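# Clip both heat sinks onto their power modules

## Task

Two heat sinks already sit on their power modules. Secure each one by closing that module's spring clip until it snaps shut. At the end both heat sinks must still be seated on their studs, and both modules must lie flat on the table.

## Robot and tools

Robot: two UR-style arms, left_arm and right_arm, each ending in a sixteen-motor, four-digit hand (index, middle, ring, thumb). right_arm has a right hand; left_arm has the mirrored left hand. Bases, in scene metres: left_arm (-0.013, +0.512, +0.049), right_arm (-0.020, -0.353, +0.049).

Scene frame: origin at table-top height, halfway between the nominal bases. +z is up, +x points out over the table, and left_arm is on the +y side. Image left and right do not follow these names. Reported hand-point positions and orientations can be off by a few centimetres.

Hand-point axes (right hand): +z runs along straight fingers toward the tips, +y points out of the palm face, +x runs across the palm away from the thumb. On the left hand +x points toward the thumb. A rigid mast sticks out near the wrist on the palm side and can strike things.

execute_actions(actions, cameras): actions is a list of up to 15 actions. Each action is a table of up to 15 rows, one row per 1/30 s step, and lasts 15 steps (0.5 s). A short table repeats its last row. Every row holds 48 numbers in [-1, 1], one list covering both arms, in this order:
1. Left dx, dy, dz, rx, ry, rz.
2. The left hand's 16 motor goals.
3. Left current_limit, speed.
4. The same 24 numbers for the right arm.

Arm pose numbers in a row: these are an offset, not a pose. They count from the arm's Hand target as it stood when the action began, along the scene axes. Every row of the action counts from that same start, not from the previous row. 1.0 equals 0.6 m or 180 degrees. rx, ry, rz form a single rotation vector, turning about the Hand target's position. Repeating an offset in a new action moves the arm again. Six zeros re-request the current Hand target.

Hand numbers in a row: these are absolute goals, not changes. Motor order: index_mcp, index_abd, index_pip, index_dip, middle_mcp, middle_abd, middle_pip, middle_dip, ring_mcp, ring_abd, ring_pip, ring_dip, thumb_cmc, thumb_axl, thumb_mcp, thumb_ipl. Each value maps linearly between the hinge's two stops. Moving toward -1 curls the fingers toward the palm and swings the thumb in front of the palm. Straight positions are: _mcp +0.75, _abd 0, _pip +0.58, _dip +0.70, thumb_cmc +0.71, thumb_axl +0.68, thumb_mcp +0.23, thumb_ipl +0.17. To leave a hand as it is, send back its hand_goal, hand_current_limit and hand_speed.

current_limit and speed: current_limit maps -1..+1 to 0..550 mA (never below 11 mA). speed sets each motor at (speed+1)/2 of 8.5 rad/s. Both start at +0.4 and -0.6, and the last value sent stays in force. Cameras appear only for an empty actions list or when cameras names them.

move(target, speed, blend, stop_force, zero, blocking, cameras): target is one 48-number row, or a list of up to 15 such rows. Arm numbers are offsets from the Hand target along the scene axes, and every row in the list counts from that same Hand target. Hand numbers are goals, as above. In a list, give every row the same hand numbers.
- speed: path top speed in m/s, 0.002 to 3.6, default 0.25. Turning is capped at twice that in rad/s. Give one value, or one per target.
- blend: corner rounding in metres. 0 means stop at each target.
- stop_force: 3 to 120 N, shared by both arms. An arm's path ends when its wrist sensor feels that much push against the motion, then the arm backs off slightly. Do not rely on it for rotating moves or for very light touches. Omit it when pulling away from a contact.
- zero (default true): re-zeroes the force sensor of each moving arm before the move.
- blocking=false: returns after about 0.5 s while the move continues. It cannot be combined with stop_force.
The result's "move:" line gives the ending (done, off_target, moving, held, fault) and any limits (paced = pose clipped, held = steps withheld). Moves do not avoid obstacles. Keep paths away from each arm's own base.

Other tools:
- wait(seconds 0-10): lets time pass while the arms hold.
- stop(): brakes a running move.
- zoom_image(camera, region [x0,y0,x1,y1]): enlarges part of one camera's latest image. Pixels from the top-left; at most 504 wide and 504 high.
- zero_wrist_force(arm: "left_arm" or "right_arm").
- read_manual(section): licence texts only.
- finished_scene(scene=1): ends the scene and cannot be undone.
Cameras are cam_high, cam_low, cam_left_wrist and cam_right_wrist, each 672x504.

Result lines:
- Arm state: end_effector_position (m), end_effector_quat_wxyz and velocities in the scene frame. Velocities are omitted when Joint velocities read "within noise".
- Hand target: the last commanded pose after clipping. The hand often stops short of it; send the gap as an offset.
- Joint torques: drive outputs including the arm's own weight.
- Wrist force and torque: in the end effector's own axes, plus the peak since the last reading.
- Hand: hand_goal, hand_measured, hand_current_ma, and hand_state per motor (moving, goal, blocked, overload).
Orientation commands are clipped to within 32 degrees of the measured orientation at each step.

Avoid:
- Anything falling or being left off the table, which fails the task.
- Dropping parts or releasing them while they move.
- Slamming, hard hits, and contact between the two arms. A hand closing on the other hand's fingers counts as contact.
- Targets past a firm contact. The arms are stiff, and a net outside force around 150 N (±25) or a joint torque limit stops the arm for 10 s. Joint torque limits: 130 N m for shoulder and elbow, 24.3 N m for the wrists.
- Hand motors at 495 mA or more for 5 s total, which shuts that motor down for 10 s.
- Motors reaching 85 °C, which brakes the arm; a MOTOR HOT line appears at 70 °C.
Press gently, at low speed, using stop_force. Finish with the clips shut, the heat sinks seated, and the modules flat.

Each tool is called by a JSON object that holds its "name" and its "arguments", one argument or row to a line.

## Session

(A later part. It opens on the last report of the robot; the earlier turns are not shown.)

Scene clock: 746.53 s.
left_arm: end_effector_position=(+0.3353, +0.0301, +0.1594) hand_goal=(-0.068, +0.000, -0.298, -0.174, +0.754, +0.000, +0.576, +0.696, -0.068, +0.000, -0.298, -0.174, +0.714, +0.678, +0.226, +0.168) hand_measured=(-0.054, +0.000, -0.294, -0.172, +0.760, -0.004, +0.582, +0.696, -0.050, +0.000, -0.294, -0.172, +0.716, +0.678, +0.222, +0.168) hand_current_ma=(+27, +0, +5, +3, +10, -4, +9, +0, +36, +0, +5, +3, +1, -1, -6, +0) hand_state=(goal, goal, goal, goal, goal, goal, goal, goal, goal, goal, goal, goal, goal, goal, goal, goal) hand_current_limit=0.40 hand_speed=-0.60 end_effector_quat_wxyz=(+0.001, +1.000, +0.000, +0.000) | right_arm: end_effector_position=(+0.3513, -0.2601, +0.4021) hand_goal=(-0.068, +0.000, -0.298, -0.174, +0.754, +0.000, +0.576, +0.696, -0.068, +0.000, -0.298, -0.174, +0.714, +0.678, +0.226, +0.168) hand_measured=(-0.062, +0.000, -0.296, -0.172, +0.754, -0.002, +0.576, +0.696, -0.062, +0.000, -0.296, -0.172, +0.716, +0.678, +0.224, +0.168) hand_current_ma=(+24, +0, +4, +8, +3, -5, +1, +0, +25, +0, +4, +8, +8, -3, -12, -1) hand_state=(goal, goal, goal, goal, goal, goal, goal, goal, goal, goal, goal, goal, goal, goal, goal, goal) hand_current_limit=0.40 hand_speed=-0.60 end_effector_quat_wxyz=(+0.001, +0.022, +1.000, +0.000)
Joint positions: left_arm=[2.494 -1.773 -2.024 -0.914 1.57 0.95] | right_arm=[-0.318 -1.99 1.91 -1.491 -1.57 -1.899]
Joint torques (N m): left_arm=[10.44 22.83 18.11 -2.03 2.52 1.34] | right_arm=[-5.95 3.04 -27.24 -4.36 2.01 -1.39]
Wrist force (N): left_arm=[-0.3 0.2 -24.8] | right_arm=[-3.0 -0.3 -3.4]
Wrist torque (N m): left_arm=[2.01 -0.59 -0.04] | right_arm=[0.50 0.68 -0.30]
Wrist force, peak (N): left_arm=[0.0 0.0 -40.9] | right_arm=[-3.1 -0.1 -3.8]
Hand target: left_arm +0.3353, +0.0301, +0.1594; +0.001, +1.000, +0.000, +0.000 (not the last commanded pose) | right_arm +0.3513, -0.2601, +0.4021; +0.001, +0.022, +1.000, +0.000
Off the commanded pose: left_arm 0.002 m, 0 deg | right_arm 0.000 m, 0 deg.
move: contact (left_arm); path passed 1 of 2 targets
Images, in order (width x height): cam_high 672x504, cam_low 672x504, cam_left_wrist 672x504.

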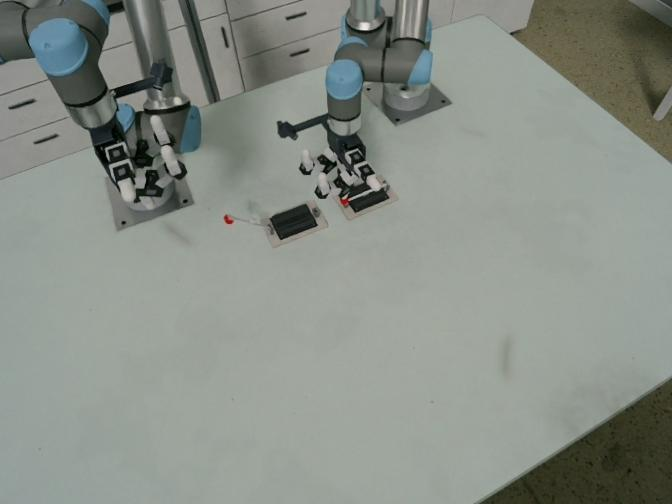

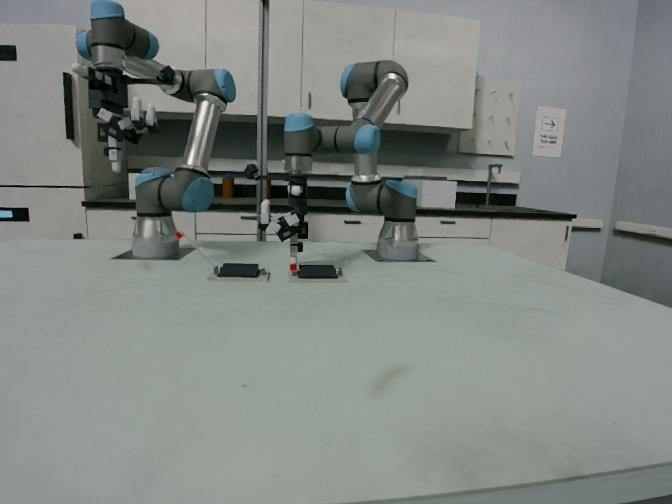

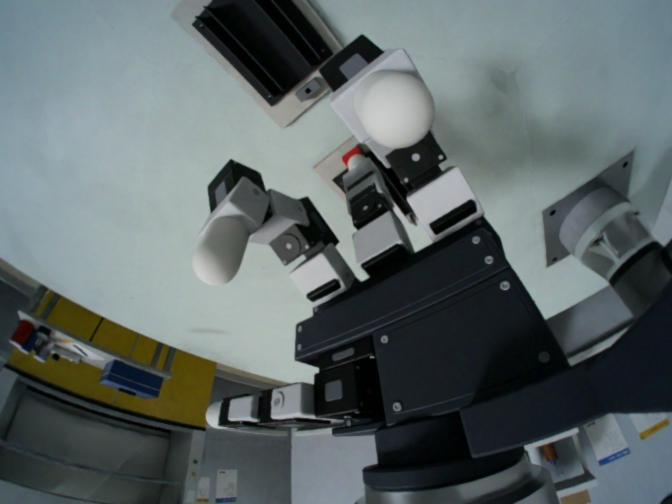

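{"name": "move", "arguments": {
  "target": [0,0,-0.02,0,0,0,-0.068,0,-0.298,-0.174,0.754,0,0.576,0.696,-0.068,0,-0.298,-0.174,0.714,0.678,0.226,0.168,0.4,-0.6,0,0,0,0,0,0,-0.068,0,-0.298,-0.174,0.754,0,0.576,0.696,-0.068,0,-0.298,-0.174,0.714,0.678,0.226,0.168,0.4,-0.6],
  "speed": 0.01,
  "stop_force": 50,
  "zero": false,
  "cameras": ["cam_high","cam_low","cam_left_wrist"]
}}

{"name": "zoom_image", "arguments": {
  "camera": "cam_low",
  "region": [260, 180, 400, 300]
}}

{"name": "zoom_image", "arguments": {
  "camera": "cam_high",
  "region": [320, 80, 480, 240]
}}

Scene clock: 757.33 s.
left_arm: end_effector_position=(+0.3354, +0.0300, +0.1585) hand_goal=(-0.068, +0.000, -0.298, -0.174, +0.754, +0.000, +0.576, +0.696, -0.068, +0.000, -0.298, -0.174, +0.714, +0.678, +0.226, +0.168) hand_measured=(-0.054, +0.000, -0.294, -0.172, +0.762, -0.008, +0.584, +0.696, -0.050, +0.000, -0.294, -0.172, +0.716, +0.678, +0.222, +0.168) hand_current_ma=(+27, +0, +5, +3, +13, -12, +12, +0, +36, +0, +5, +3, +1, -1, -6, +0) hand_state=(goal, goal, goal, goal, goal, goal, goal, goal, goal, goal, goal, goal, goal, goal, goal, goal) hand_current_limit=0.40 hand_speed=-0.60 end_effector_quat_wxyz=(+0.001, +1.000, +0.000, +0.000) | right_arm: end_effector_position=(+0.3513, -0.2601, +0.4021) hand_goal=(-0.068, +0.000, -0.298, -0.174, +0.754, +0.000, +0.576, +0.696, -0.068, +0.000, -0.298, -0.174, +0.714, +0.678, +0.226, +0.168) hand_measured=(-0.062, +0.000, -0.296, -0.172, +0.754, -0.002, +0.576, +0.696, -0.062, +0.000, -0.296, -0.172, +0.716, +0.678, +0.224, +0.168) hand_current_ma=(+24, +0, +4, +8, +3, -5, +1, +0, +25, +0, +4, +8, +8, -3, -12, -1) hand_state=(goal, goal, goal, goal, goal, goal, goal, goal, goal, goal, goal, goal, goal, goal, goal, goal) hand_current_limit=0.40 hand_speed=-0.60 end_effector_quat_wxyz=(+0.001, +0.022, +1.000, +0.000)
Joint positions: left_arm=[2.494 -1.775 -2.026 -0.91 1.57 0.95] | right_arm=[-0.318 -1.99 1.91 -1.491 -1.57 -1.899]
Joint torques (N m): left_arm=[9.43 10.51 7.4 -4.64 2.43 1.31] | right_arm=[-5.98 1.99 -28.68 -4.47 1.88 -1.48]
Wrist force (N): left_arm=[0.0 0.2 -51.1] | right_arm=[-3.2 -0.3 -3.4]
Wrist torque (N m): left_arm=[4.08 -1.17 -0.03] | right_arm=[0.51 0.71 -0.32]
Wrist force, peak (N): left_arm=[0.1 0.2 -60.1] | right_arm=[-3.3 -0.6 -3.5]
Hand target: left_arm +0.3354, +0.0300, +0.1585; +0.001, +1.000, +0.000, +0.000 (not the last commanded pose) | right_arm +0.3513, -0.2601, +0.4021; +0.001, +0.022, +1.000, +0.000
Off the commanded pose: left_arm 0.011 m, 0 deg | right_arm 0.000 m, 0 deg.
move: contact (left_arm)
Images, in order (width x height): cam_high 672x504, cam_low 672x504, cam_left_wrist 672x504.

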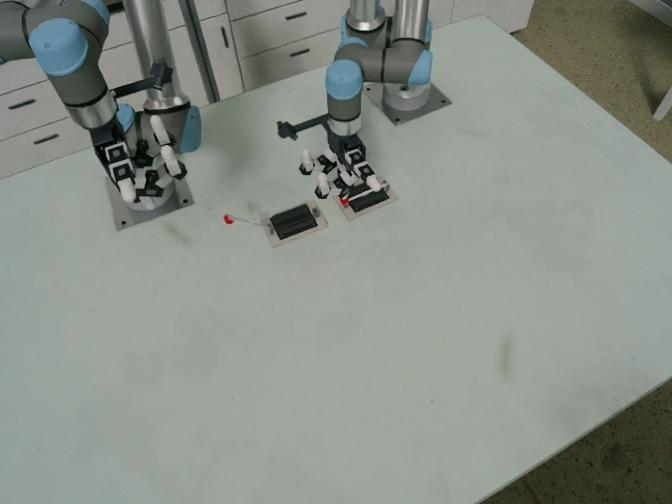

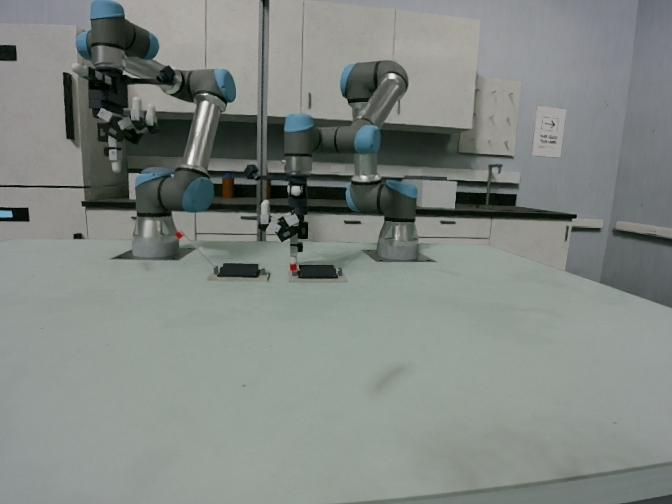

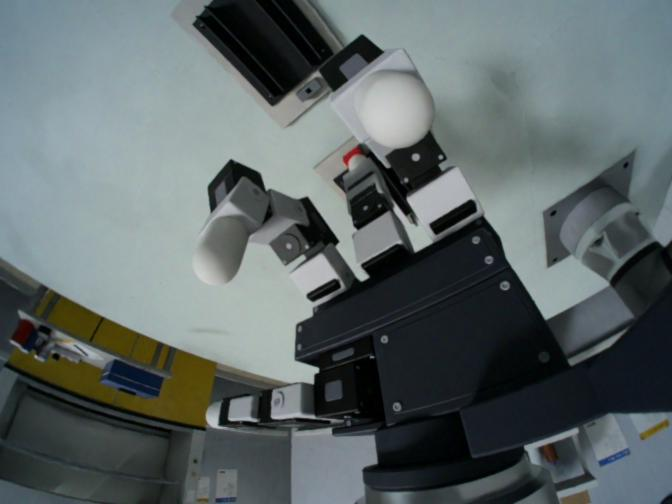

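Scaled by 3.600 from the camera's 672x504 image, which has a finer 960x720 frame.

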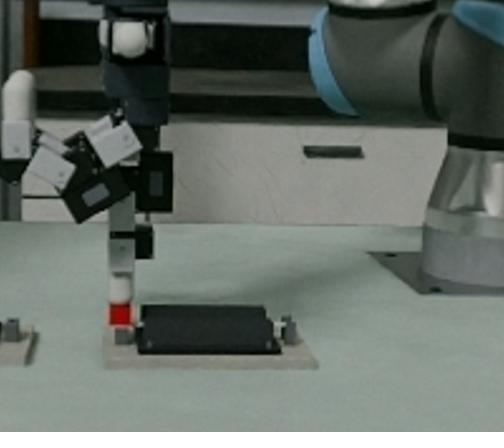

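Scaled by 3.150 from the camera's 672x504 image, which has a finer 960x720 frame.

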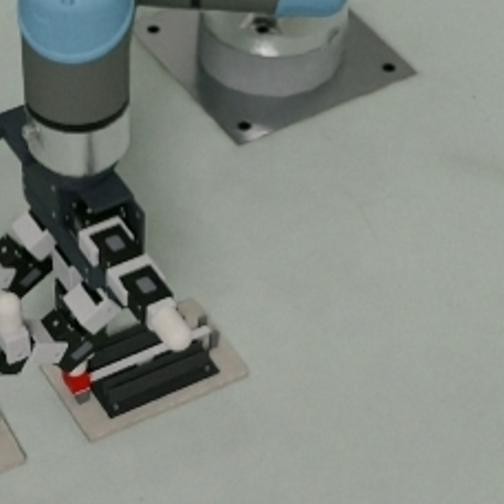

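{"name": "move", "arguments": {
  "target": [0,0,0.06,0,0,0,-0.068,0,-0.298,-0.174,0.754,0,0.576,0.696,-0.068,0,-0.298,-0.174,0.714,0.678,0.226,0.168,0.4,-0.6,0,0,0,0,0,0,-0.068,0,-0.298,-0.174,0.754,0,0.576,0.696,-0.068,0,-0.298,-0.174,0.714,0.678,0.226,0.168,0.4,-0.6],
  "speed": 0.05,
  "cameras": ["cam_high","cam_low","cam_left_wrist"]
}}

{"name": "zoom_image", "arguments": {
  "camera": "cam_low",
  "region": [260, 180, 400, 300]
}}

{"name": "zoom_image", "arguments": {
  "camera": "cam_high",
  "region": [320, 80, 480, 240]
}}

{"name": "zoom_image", "arguments": {
  "camera": "cam_left_wrist",
  "region": [260, 60, 440, 220]
}}

Scene clock: 768.17 s.
left_arm: end_effector_position=(+0.3354, +0.0300, +0.1944) hand_goal=(-0.068, +0.000, -0.298, -0.174, +0.754, +0.000, +0.576, +0.696, -0.068, +0.000, -0.298, -0.174, +0.714, +0.678, +0.226, +0.168) hand_measured=(-0.054, +0.000, -0.294, -0.172, +0.756, -0.002, +0.578, +0.696, -0.050, +0.000, -0.294, -0.172, +0.716, +0.678, +0.222, +0.168) hand_current_ma=(+27, +0, +5, +3, +1, -2, +3, +0, +36, +0, +5, +3, +1, -1, -6, +0) hand_state=(goal, goal, goal, goal, goal, goal, goal, goal, goal, goal, goal, goal, goal, goal, goal, goal) hand_current_limit=0.40 hand_speed=-0.60 end_effector_quat_wxyz=(+0.001, +1.000, +0.000, +0.000) | right_arm: end_effector_position=(+0.3513, -0.2601, +0.4021) hand_goal=(-0.068, +0.000, -0.298, -0.174, +0.754, +0.000, +0.576, +0.696, -0.068, +0.000, -0.298, -0.174, +0.714, +0.678, +0.226, +0.168) hand_measured=(-0.062, +0.000, -0.296, -0.172, +0.754, -0.002, +0.576, +0.696, -0.062, +0.000, -0.296, -0.172, +0.716, +0.678, +0.224, +0.168) hand_current_ma=(+24, +0, +4, +8, +3, -5, +1, +0, +25, +0, +4, +8, +8, -3, -12, -1) hand_state=(goal, goal, goal, goal, goal, goal, goal, goal, goal, goal, goal, goal, goal, goal, goal, goal) hand_current_limit=0.40 hand_speed=-0.60 end_effector_quat_wxyz=(+0.001, +0.022, +1.000, +0.000)
Joint positions: left_arm=[2.494 -1.722 -1.98 -1.009 1.57 0.95] | right_arm=[-0.318 -1.99 1.91 -1.491 -1.57 -1.899]
Joint torques (N m): left_arm=[0.51 33.65 28.33 0.12 -0.78 -0.54] | right_arm=[-6.11 2.07 -28.13 -4.37 1.91 -1.29]
Wrist force (N): left_arm=[-0.1 0.8 0.2] | right_arm=[-3.3 -0.3 -3.3]
Wrist torque (N m): left_arm=[0.11 -0.02 -0.05] | right_arm=[0.51 0.72 -0.32]
Wrist force, peak (N): left_arm=[0.2 0.1 -51.4] | right_arm=[-3.4 -0.5 -3.6]
Hand target: left_arm +0.3354, +0.0300, +0.1945; +0.001, +1.000, +0.000, +0.000 | right_arm +0.3513, -0.2601, +0.4021; +0.001, +0.022, +1.000, +0.000
Off the commanded pose: left_arm 0.000 m, 0 deg | right_arm 0.000 m, 0 deg.
move: done
Images, in order (width x height): cam_high 672x504, cam_low 672x504, cam_left_wrist 672x504.

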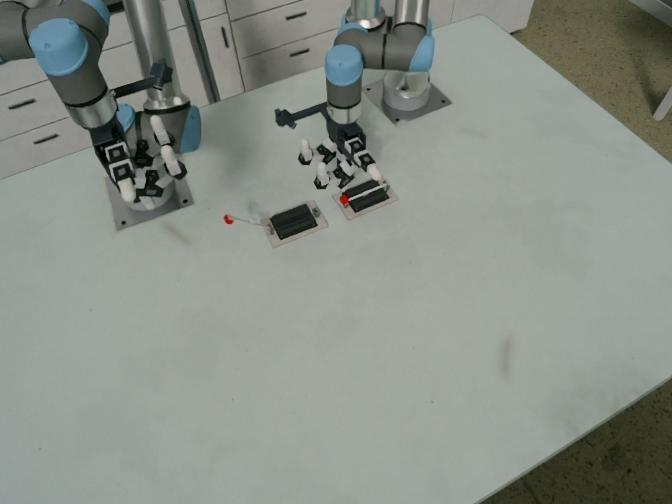

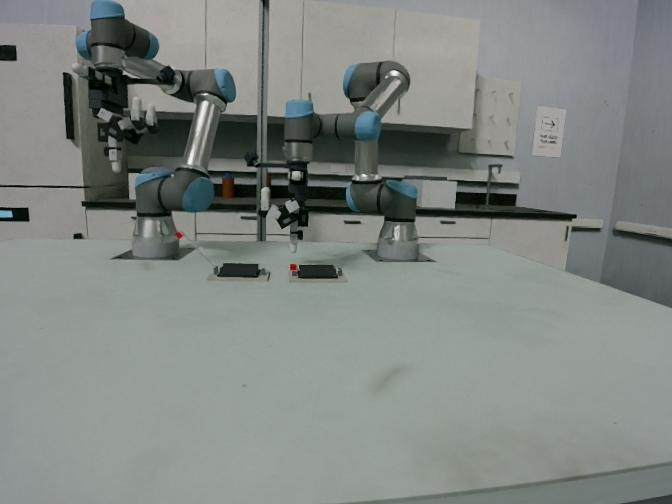

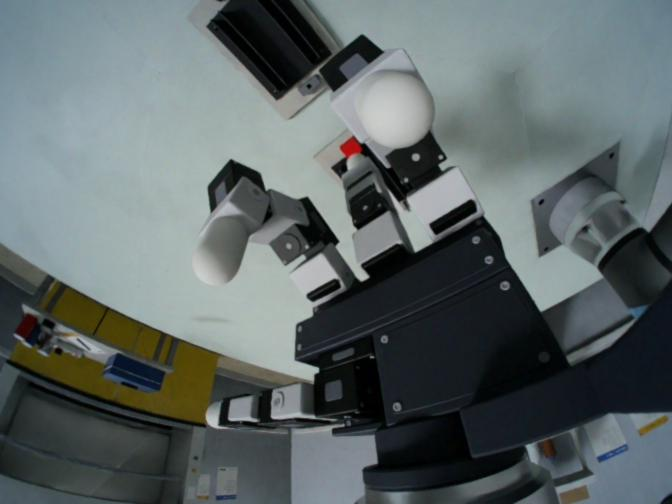

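Scaled by 3.600 from the camera's 672x504 image, which has a finer 960x720 frame.

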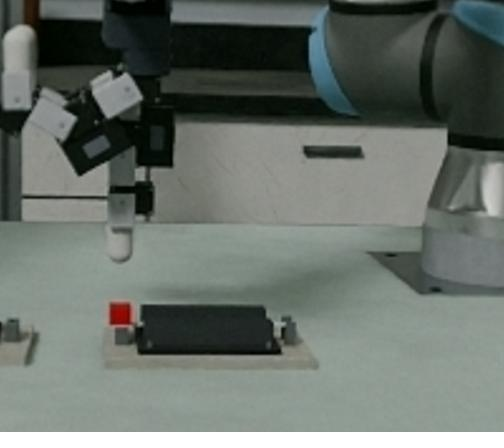

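Scaled by 3.150 from the camera's 672x504 image, which has a finer 960x720 frame.

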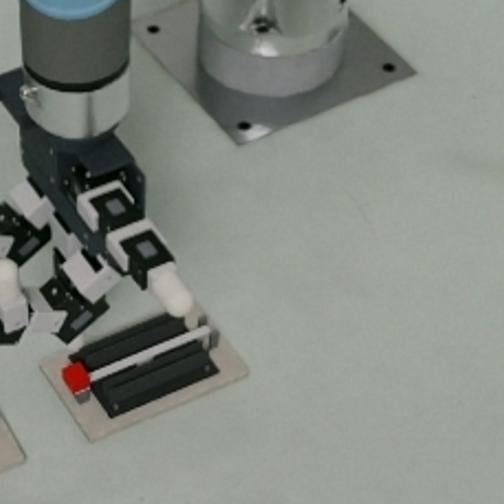

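Scaled by 2.800 from the camera's 672x504 image, which has a finer 960x720 frame.

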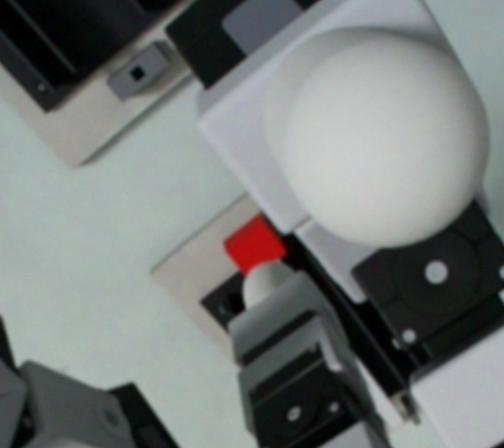

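{"name": "move", "arguments": {
  "target": [
    [0,0,0.1667,0,0,0,-0.068,0,-0.298,-0.174,0.754,0,0.576,0.696,-0.068,0,-0.298,-0.174,0.714,0.678,0.226,0.168,0.4,-0.6,-0.0253,0.0774,-0.1667,0,0,0,-0.068,0,-0.298,-0.174,0.754,0,0.576,0.696,-0.068,0,-0.298,-0.174,0.714,0.678,0.226,0.168,0.4,-0.6],
    [0,0.4333,0.3333,0,0,0,-0.068,0,-0.298,-0.174,0.754,0,0.576,0.696,-0.068,0,-0.298,-0.174,0.714,0.678,0.226,0.168,0.4,-0.6,-0.0507,0.1548,-0.3335,0,0,0,-0.068,0,-0.298,-0.174,0.754,0,0.576,0.696,-0.068,0,-0.298,-0.174,0.714,0.678,0.226,0.168,0.4,-0.6]
  ],
  "speed": 0.2,
  "blend": 0.02,
  "cameras": ["all"]
}}

{"name": "zoom_image", "arguments": {
  "camera": "cam_low",
  "region": [140, 180, 280, 300]
}}

{"name": "zoom_image", "arguments": {
  "camera": "cam_high",
  "region": [160, 130, 340, 270]
}}

{"name": "zoom_image", "arguments": {
  "camera": "cam_high",
  "region": [320, 160, 420, 230]
}}

{"name": "zoom_image", "arguments": {
  "camera": "cam_low",
  "region": [280, 250, 360, 290]
}}

{"name": "zoom_image", "arguments": {
  "camera": "cam_right_wrist",
  "region": [240, 0, 460, 220]
}}

Scene clock: 820.47 s.
left_arm: end_effector_position=(+0.3354, +0.2899, +0.3944) hand_goal=(-0.068, +0.000, -0.298, -0.174, +0.754, +0.000, +0.576, +0.696, -0.068, +0.000, -0.298, -0.174, +0.714, +0.678, +0.226, +0.168) hand_measured=(-0.054, +0.000, -0.294, -0.172, +0.754, -0.002, +0.578, +0.696, -0.050, +0.000, -0.294, -0.172, +0.716, +0.678, +0.222, +0.168) hand_current_ma=(+27, +0, +5, +3, +0, -2, +2, +0, +36, +0, +5, +3, +1, -1, -6, +0) hand_state=(goal, goal, goal, goal, goal, goal, goal, goal, goal, goal, goal, goal, goal, goal, goal, goal) hand_current_limit=0.40 hand_speed=-0.60 end_effector_quat_wxyz=(+0.001, +1.000, +0.000, +0.000) | right_arm: end_effector_position=(+0.3209, -0.1672, +0.2020) hand_goal=(-0.068, +0.000, -0.298, -0.174, +0.754, +0.000, +0.576, +0.696, -0.068, +0.000, -0.298, -0.174, +0.714, +0.678, +0.226, +0.168) hand_measured=(-0.062, +0.000, -0.296, -0.172, +0.754, -0.002, +0.576, +0.696, -0.062, +0.000, -0.296, -0.172, +0.716, +0.678, +0.224, +0.168) hand_current_ma=(+24, +0, +4, +8, +3, -5, +1, +0, +25, +0, +4, +8, +8, -3, -12, -1) hand_state=(goal, goal, goal, goal, goal, goal, goal, goal, goal, goal, goal, goal, goal, goal, goal, goal) hand_current_limit=0.40 hand_speed=-0.60 end_effector_quat_wxyz=(+0.001, +0.022, +1.000, +0.000)
Joint positions: left_arm=[3.104 -1.175 -1.916 -1.621 1.569 1.56] | right_arm=[-0.049 -1.924 2.398 -2.046 -1.57 -1.63]
Joint torques (N m): left_arm=[11.34 14.3 31.69 0.1 -3.36 1.29] | right_arm=[7.39 1.88 -13.52 -4.42 -1.72 1.73]
Wrist force (N): left_arm=[-0.3 0.3 0.3] | right_arm=[-2.8 -0.9 -3.7]
Wrist torque (N m): left_arm=[0.05 0.05 -0.23] | right_arm=[0.49 0.64 -0.46]
Wrist force, peak (N): left_arm=[-0.3 1.3 -0.3] | right_arm=[-3.3 -0.8 -4.4]
Hand target: left_arm +0.3354, +0.2900, +0.3944; +0.001, +1.000, +0.000, +0.000 | right_arm +0.3209, -0.1672, +0.2020; +0.001, +0.022, +1.000, +0.000
Off the commanded pose: left_arm 0.000 m, 0 deg | right_arm 0.000 m, 0 deg.
move: done

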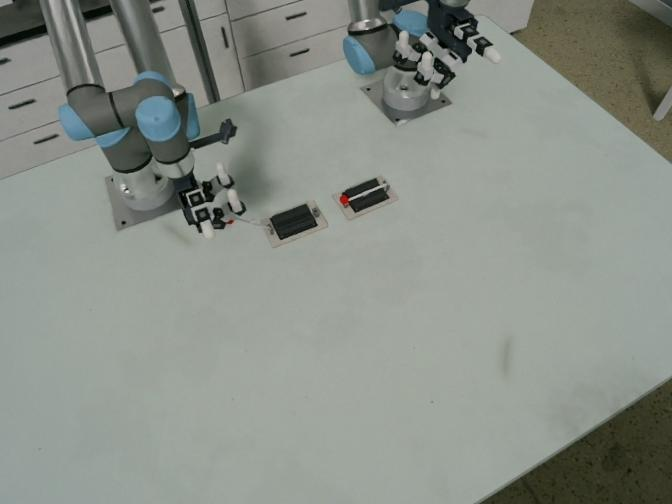

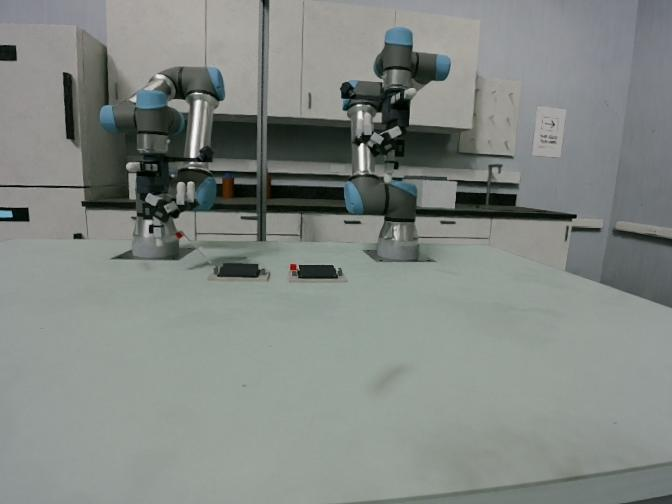

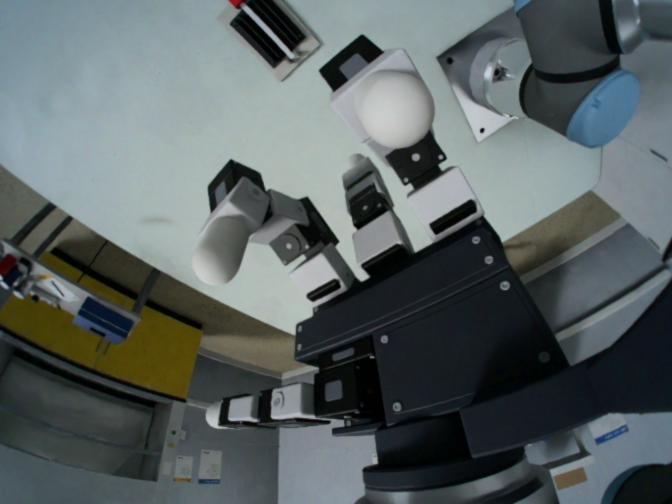

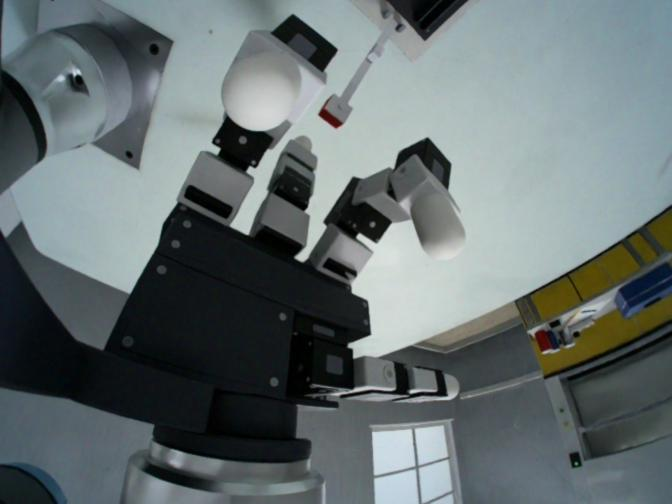

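Scaled by 3.600 from the camera's 672x504 image, which has a finer 960x720 frame.

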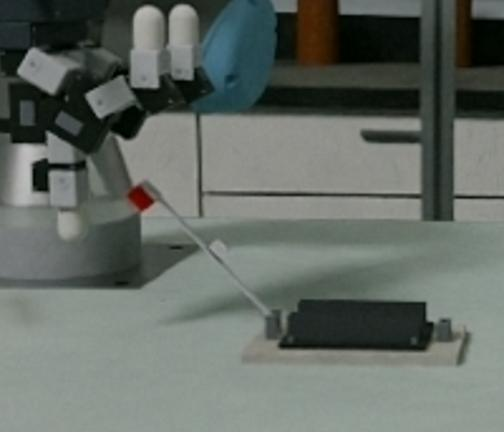

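Scaled by 2.800 from the camera's 672x504 image, which has a finer 960x720 frame.

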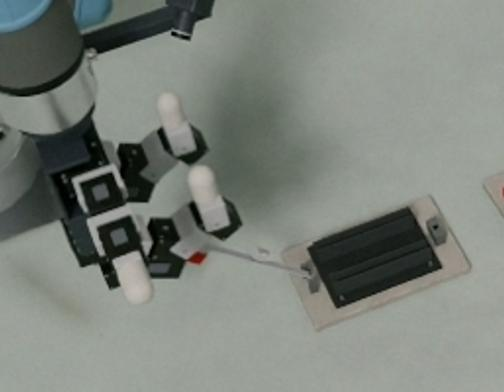

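Scaled by 5.040 from the camera's 672x504 image, which has a finer 960x720 frame.

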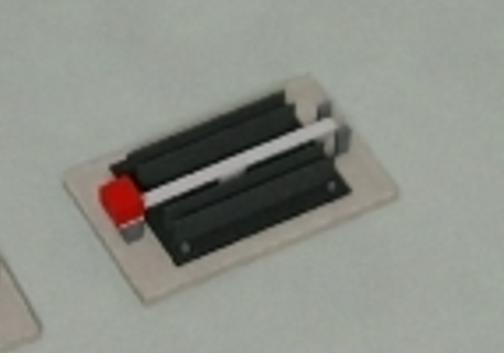

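Scaled by 6.300 from the camera's 672x504 image, which has a finer 960x720 frame.

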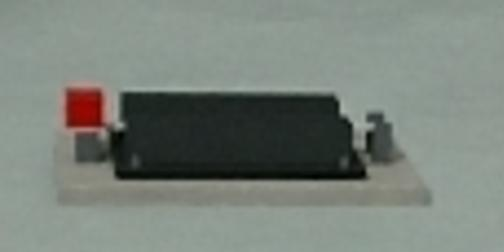

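Scaled by 2.291 from the camera's 672x504 image, which has a finer 960x720 frame.

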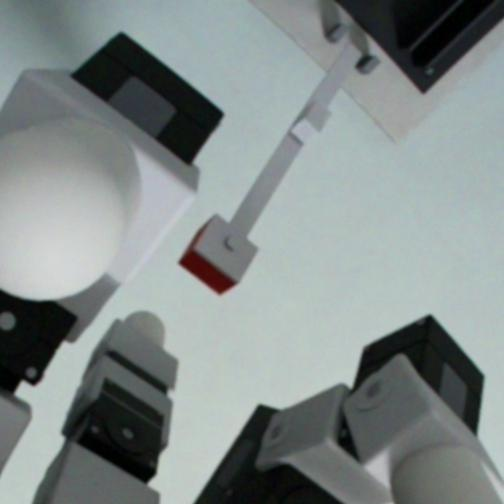

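{"name": "move", "arguments": {
  "target": [
    [0,0,0,0,0,0,-0.068,0,-0.298,-0.174,0.754,0,0.576,0.696,-0.068,0,-0.298,-0.174,0.714,0.678,0.226,0.168,0.4,-0.6,0.0031,0.0668,0.0283,0,0,0,-0.068,0,-0.298,-0.174,0.754,0,0.576,0.696,-0.068,0,-0.298,-0.174,0.714,0.678,0.226,0.168,0.4,-0.6],
    [0,0,0,0,0,0,-0.068,0,-0.298,-0.174,0.754,0,0.576,0.696,-0.068,0,-0.298,-0.174,0.714,0.678,0.226,0.168,0.4,-0.6,0.0045,0.0967,0.0525,0,0,0,-0.068,0,-0.298,-0.174,0.754,0,0.576,0.696,-0.068,0,-0.298,-0.174,0.714,0.678,0.226,0.168,0.4,-0.6],
    [0,0,0,0,0,0,-0.068,0,-0.298,-0.174,0.754,0,0.576,0.696,-0.068,0,-0.298,-0.174,0.714,0.678,0.226,0.168,0.4,-0.6,0.0057,0.1247,0.0728,0,0,0,-0.068,0,-0.298,-0.174,0.754,0,0.576,0.696,-0.068,0,-0.298,-0.174,0.714,0.678,0.226,0.168,0.4,-0.6],
    [0,0,0,0,0,0,-0.068,0,-0.298,-0.174,0.754,0,0.576,0.696,-0.068,0,-0.298,-0.174,0.714,0.678,0.226,0.168,0.4,-0.6,0.0071,0.1547,0.0892,0,0,0,-0.068,0,-0.298,-0.174,0.754,0,0.576,0.696,-0.068,0,-0.298,-0.174,0.714,0.678,0.226,0.168,0.4,-0.6]
  ],
  "speed": 0.06,
  "stop_force": 8,
  "cameras": ["cam_high","cam_low","cam_right_wrist"]
}}

{"name": "zoom_image", "arguments": {
  "camera": "cam_low",
  "region": [140, 180, 280, 300]
}}

{"name": "zoom_image", "arguments": {
  "camera": "cam_right_wrist",
  "region": [240, 0, 460, 220]
}}

Scene clock: 886.37 s.
left_arm: end_effector_position=(+0.3354, +0.2900, +0.3944) hand_goal=(-0.068, +0.000, -0.298, -0.174, +0.754, +0.000, +0.576, +0.696, -0.068, +0.000, -0.298, -0.174, +0.714, +0.678, +0.226, +0.168) hand_measured=(-0.054, +0.000, -0.294, -0.172, +0.754, -0.002, +0.578, +0.696, -0.050, +0.000, -0.294, -0.172, +0.716, +0.678, +0.222, +0.168) hand_current_ma=(+27, +0, +5, +3, +0, -2, +2, +0, +36, +0, +5, +3, +1, -1, -6, +0) hand_state=(goal, goal, goal, goal, goal, goal, goal, goal, goal, goal, goal, goal, goal, goal, goal, goal) hand_current_limit=0.40 hand_speed=-0.60 end_effector_quat_wxyz=(+0.001, +1.000, +0.000, +0.000) | right_arm: end_effector_position=(+0.3252, -0.0744, +0.2555) hand_goal=(-0.068, +0.000, -0.298, -0.174, +0.754, +0.000, +0.576, +0.696, -0.068, +0.000, -0.298, -0.174, +0.714, +0.678, +0.226, +0.168) hand_measured=(-0.062, +0.000, -0.296, -0.172, +0.760, -0.002, +0.580, +0.696, -0.062, +0.000, -0.296, -0.172, +0.716, +0.678, +0.224, +0.168) hand_current_ma=(+24, +0, +4, +8, +26, -5, +11, +0, +25, +0, +4, +8, +8, -3, -12, -1) hand_state=(goal, goal, goal, goal, goal, goal, goal, goal, goal, goal, goal, goal, goal, goal, goal, goal) hand_current_limit=0.40 hand_speed=-0.60 end_effector_quat_wxyz=(+0.001, +0.022, +1.000, +0.000)
Joint positions: left_arm=[3.104 -1.175 -1.916 -1.621 1.569 1.56] | right_arm=[0.237 -1.857 2.207 -1.922 -1.571 -1.344]
Joint torques (N m): left_arm=[10.18 13.72 30.98 0.32 -3.44 1.36] | right_arm=[8.08 -0.72 -27.49 0.27 -1.77 1.56]
Wrist force (N): left_arm=[0.0 0.5 -0.1] | right_arm=[-3.5 -0.6 -3.4]
Wrist torque (N m): left_arm=[0.10 0.01 -0.21] | right_arm=[0.55 0.73 -0.51]
Wrist force, peak (N): left_arm=[-0.1 0.5 0.4] | right_arm=[-3.2 -0.9 -3.9]
Hand target: left_arm +0.3354, +0.2900, +0.3944; +0.001, +1.000, +0.000, +0.000 | right_arm +0.3252, -0.0744, +0.2555; +0.001, +0.022, +1.000, +0.000
Off the commanded pose: left_arm 0.000 m, 0 deg | right_arm 0.000 m, 0 deg.
move: done
Images, in order (width x height): cam_high 672x504, cam_low 672x504, cam_right_wrist 672x504.

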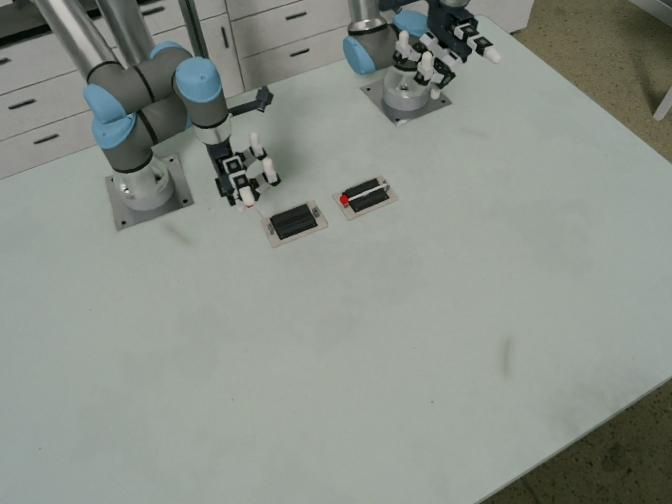

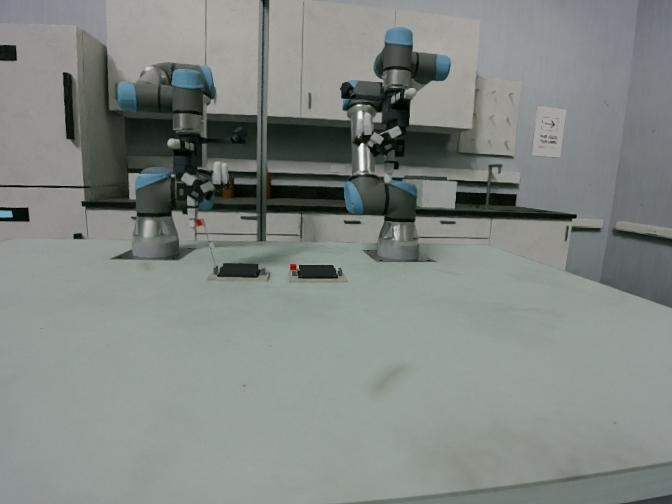

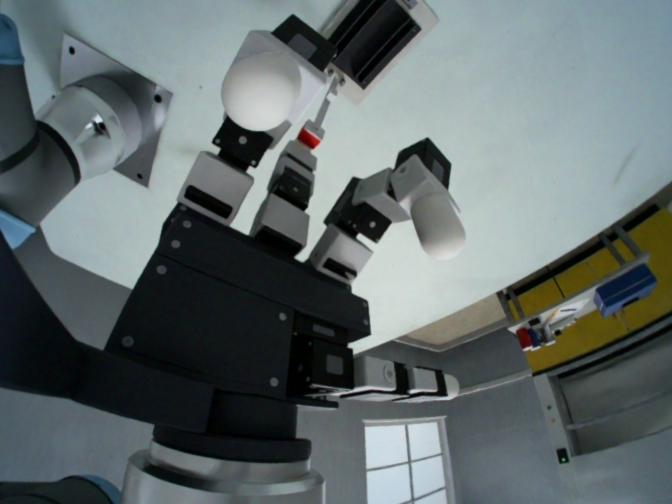

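Scaled by 3.600 from the camera's 672x504 image, which has a finer 960x720 frame.

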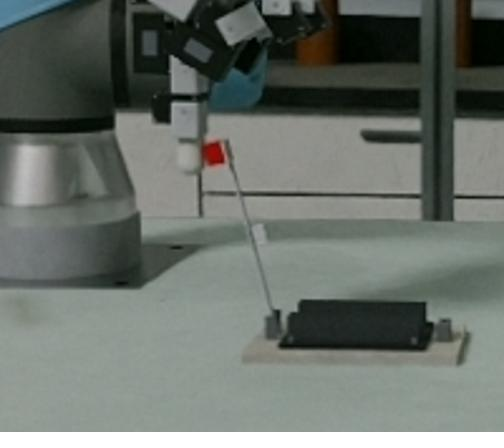

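Scaled by 2.291 from the camera's 672x504 image, which has a finer 960x720 frame.

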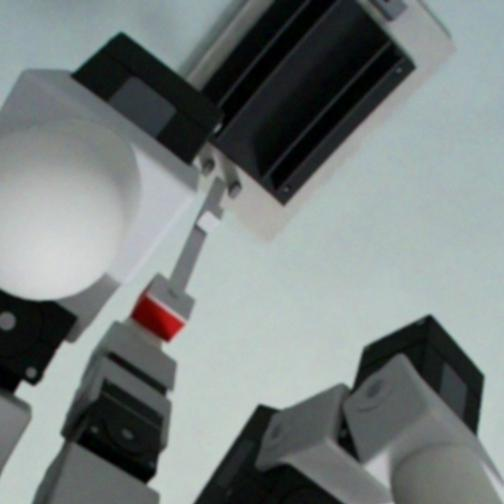

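{"name": "move", "arguments": {
  "target": [
    [0,0,0,0,0,0,-0.068,0,-0.298,-0.174,0.754,0,0.576,0.696,-0.068,0,-0.298,-0.174,0.714,0.678,0.226,0.168,0.4,-0.6,0.0017,0.0364,0.0131,0,0,0,-0.068,0,-0.298,-0.174,0.754,0,0.576,0.696,-0.068,0,-0.298,-0.174,0.714,0.678,0.226,0.168,0.4,-0.6],
    [0,0,0,0,0,0,-0.068,0,-0.298,-0.174,0.754,0,0.576,0.696,-0.068,0,-0.298,-0.174,0.714,0.678,0.226,0.168,0.4,-0.6,0.0036,0.0777,0.02,0,0,0,-0.068,0,-0.298,-0.174,0.754,0,0.576,0.696,-0.068,0,-0.298,-0.174,0.714,0.678,0.226,0.168,0.4,-0.6],
    [0,0,0,0,0,0,-0.068,0,-0.298,-0.174,0.754,0,0.576,0.696,-0.068,0,-0.298,-0.174,0.714,0.678,0.226,0.168,0.4,-0.6,0.0055,0.1195,0.0228,0,0,0,-0.068,0,-0.298,-0.174,0.754,0,0.576,0.696,-0.068,0,-0.298,-0.174,0.714,0.678,0.226,0.168,0.4,-0.6],
    [0,0,0,0,0,0,-0.068,0,-0.298,-0.174,0.754,0,0.576,0.696,-0.068,0,-0.298,-0.174,0.714,0.678,0.226,0.168,0.4,-0.6,0.0074,0.1596,0.0186,0,0,0,-0.068,0,-0.298,-0.174,0.754,0,0.576,0.696,-0.068,0,-0.298,-0.174,0.714,0.678,0.226,0.168,0.4,-0.6],
    [0,0,0,0,0,0,-0.068,0,-0.298,-0.174,0.754,0,0.576,0.696,-0.068,0,-0.298,-0.174,0.714,0.678,0.226,0.168,0.4,-0.6,0.0092,0.1986,0.0073,0,0,0,-0.068,0,-0.298,-0.174,0.754,0,0.576,0.696,-0.068,0,-0.298,-0.174,0.714,0.678,0.226,0.168,0.4,-0.6]
  ],
  "speed": 0.06,
  "stop_force": 8,
  "cameras": ["cam_high","cam_low","cam_right_wrist"]
}}

{"name": "zoom_image", "arguments": {
  "camera": "cam_low",
  "region": [160, 180, 300, 300]
}}

{"name": "zoom_image", "arguments": {
  "camera": "cam_right_wrist",
  "region": [240, 0, 460, 220]
}}

{"name": "zoom_image", "arguments": {
  "camera": "cam_high",
  "region": [220, 120, 360, 260]
}}

Scene clock: 906.83 s.
left_arm: end_effector_position=(+0.3354, +0.2900, +0.3944) hand_goal=(-0.068, +0.000, -0.298, -0.174, +0.754, +0.000, +0.576, +0.696, -0.068, +0.000, -0.298, -0.174, +0.714, +0.678, +0.226, +0.168) hand_measured=(-0.054, +0.000, -0.294, -0.172, +0.754, -0.002, +0.578, +0.696, -0.050, +0.000, -0.294, -0.172, +0.716, +0.678, +0.222, +0.168) hand_current_ma=(+27, +0, +5, +3, +0, -2, +2, +0, +36, +0, +5, +3, +1, -1, -6, +0) hand_state=(goal, goal, goal, goal, goal, goal, goal, goal, goal, goal, goal, goal, goal, goal, goal, goal) hand_current_limit=0.40 hand_speed=-0.60 end_effector_quat_wxyz=(+0.001, +1.000, +0.000, +0.000) | right_arm: end_effector_position=(+0.3307, +0.0448, +0.2599) hand_goal=(-0.068, +0.000, -0.298, -0.174, +0.754, +0.000, +0.576, +0.696, -0.068, +0.000, -0.298, -0.174, +0.714, +0.678, +0.226, +0.168) hand_measured=(-0.062, +0.000, -0.296, -0.172, +0.760, -0.002, +0.580, +0.696, -0.062, +0.000, -0.296, -0.172, +0.716, +0.678, +0.224, +0.168) hand_current_ma=(+24, +0, +4, +8, +22, -5, +11, +0, +25, +0, +4, +8, +8, -3, -12, -1) hand_state=(goal, goal, goal, goal, goal, goal, goal, goal, goal, goal, goal, goal, goal, goal, goal, goal) hand_current_limit=0.40 hand_speed=-0.60 end_effector_quat_wxyz=(+0.001, +0.022, +1.000, +0.000)
Joint positions: left_arm=[3.104 -1.175 -1.916 -1.621 1.569 1.56] | right_arm=[0.524 -1.649 2.031 -1.954 -1.571 -1.058]
Joint torques (N m): left_arm=[9.93 13.56 28.92 0.42 -3.31 1.34] | right_arm=[7.04 -9.38 -26.42 -4.58 -1.77 1.61]
Wrist force (N): left_arm=[-0.2 0.2 0.2] | right_arm=[-3.3 -0.5 -3.7]
Wrist torque (N m): left_arm=[0.05 0.04 -0.22] | right_arm=[0.59 0.73 -0.46]
Wrist force, peak (N): left_arm=[-0.2 0.6 0.2] | right_arm=[-3.8 -0.8 -3.6]
Hand target: left_arm +0.3354, +0.2900, +0.3944; +0.001, +1.000, +0.000, +0.000 | right_arm +0.3307, +0.0448, +0.2599; +0.001, +0.022, +1.000, +0.000
Off the commanded pose: left_arm 0.000 m, 0 deg | right_arm 0.000 m, 0 deg.
move: done
Images, in order (width x height): cam_high 672x504, cam_low 672x504, cam_right_wrist 672x504.

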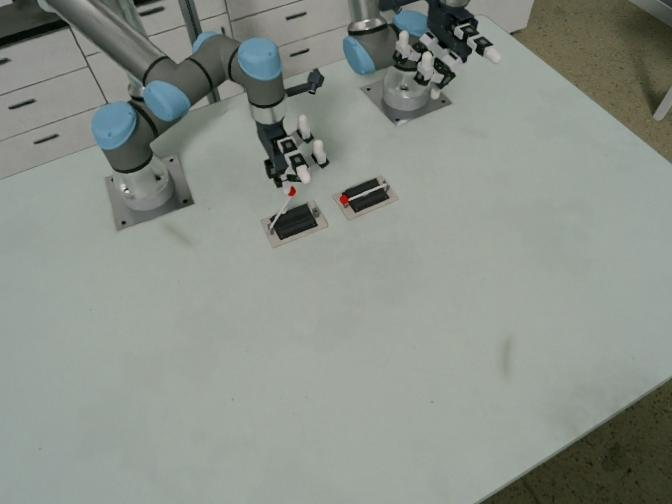

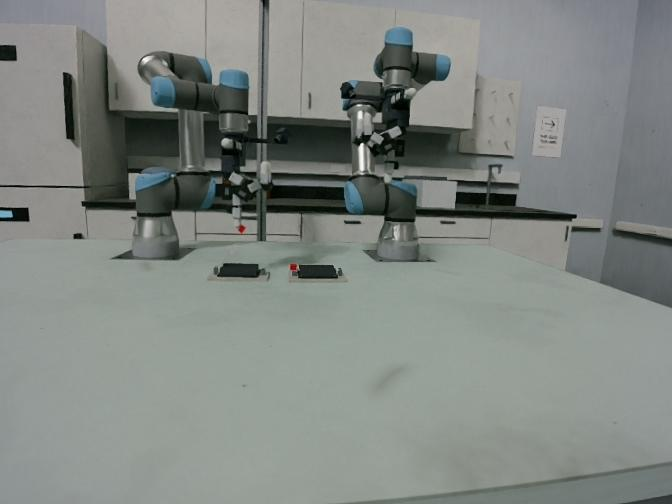

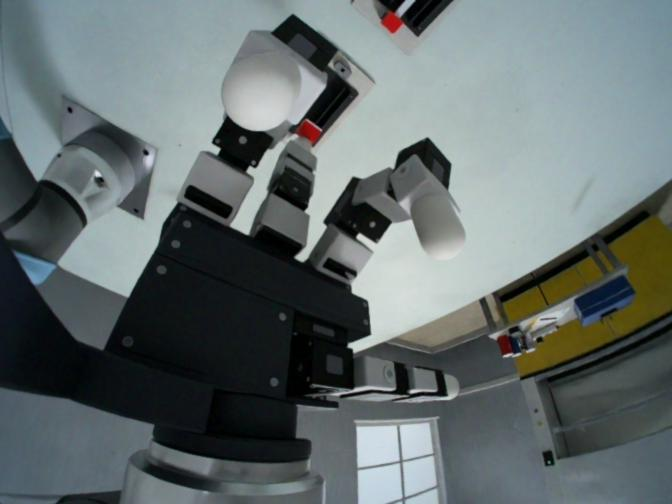

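Scaled by 3.600 from the camera's 672x504 image, which has a finer 960x720 frame.

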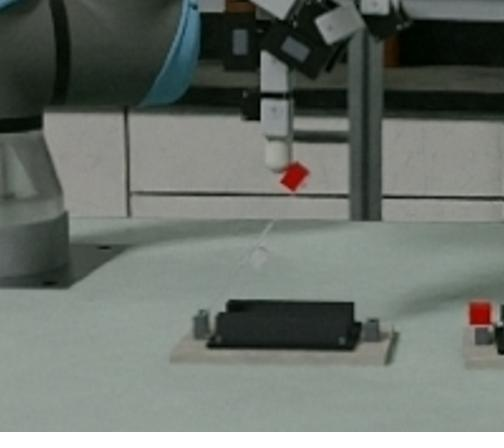

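Scaled by 2.291 from the camera's 672x504 image, which has a finer 960x720 frame.

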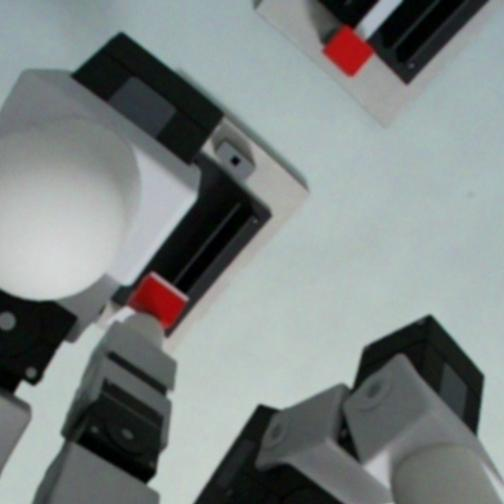

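Scaled by 3.600 from the camera's 672x504 image, which has a finer 960x720 frame.

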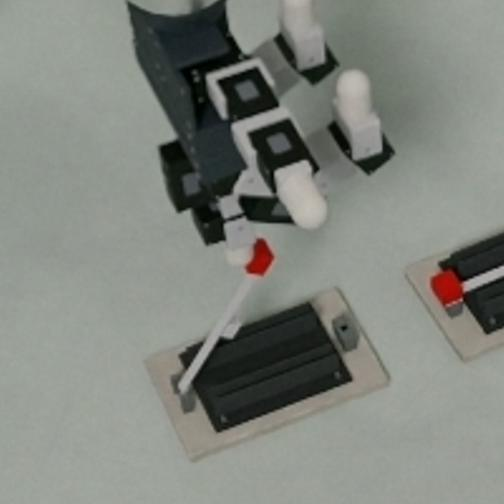

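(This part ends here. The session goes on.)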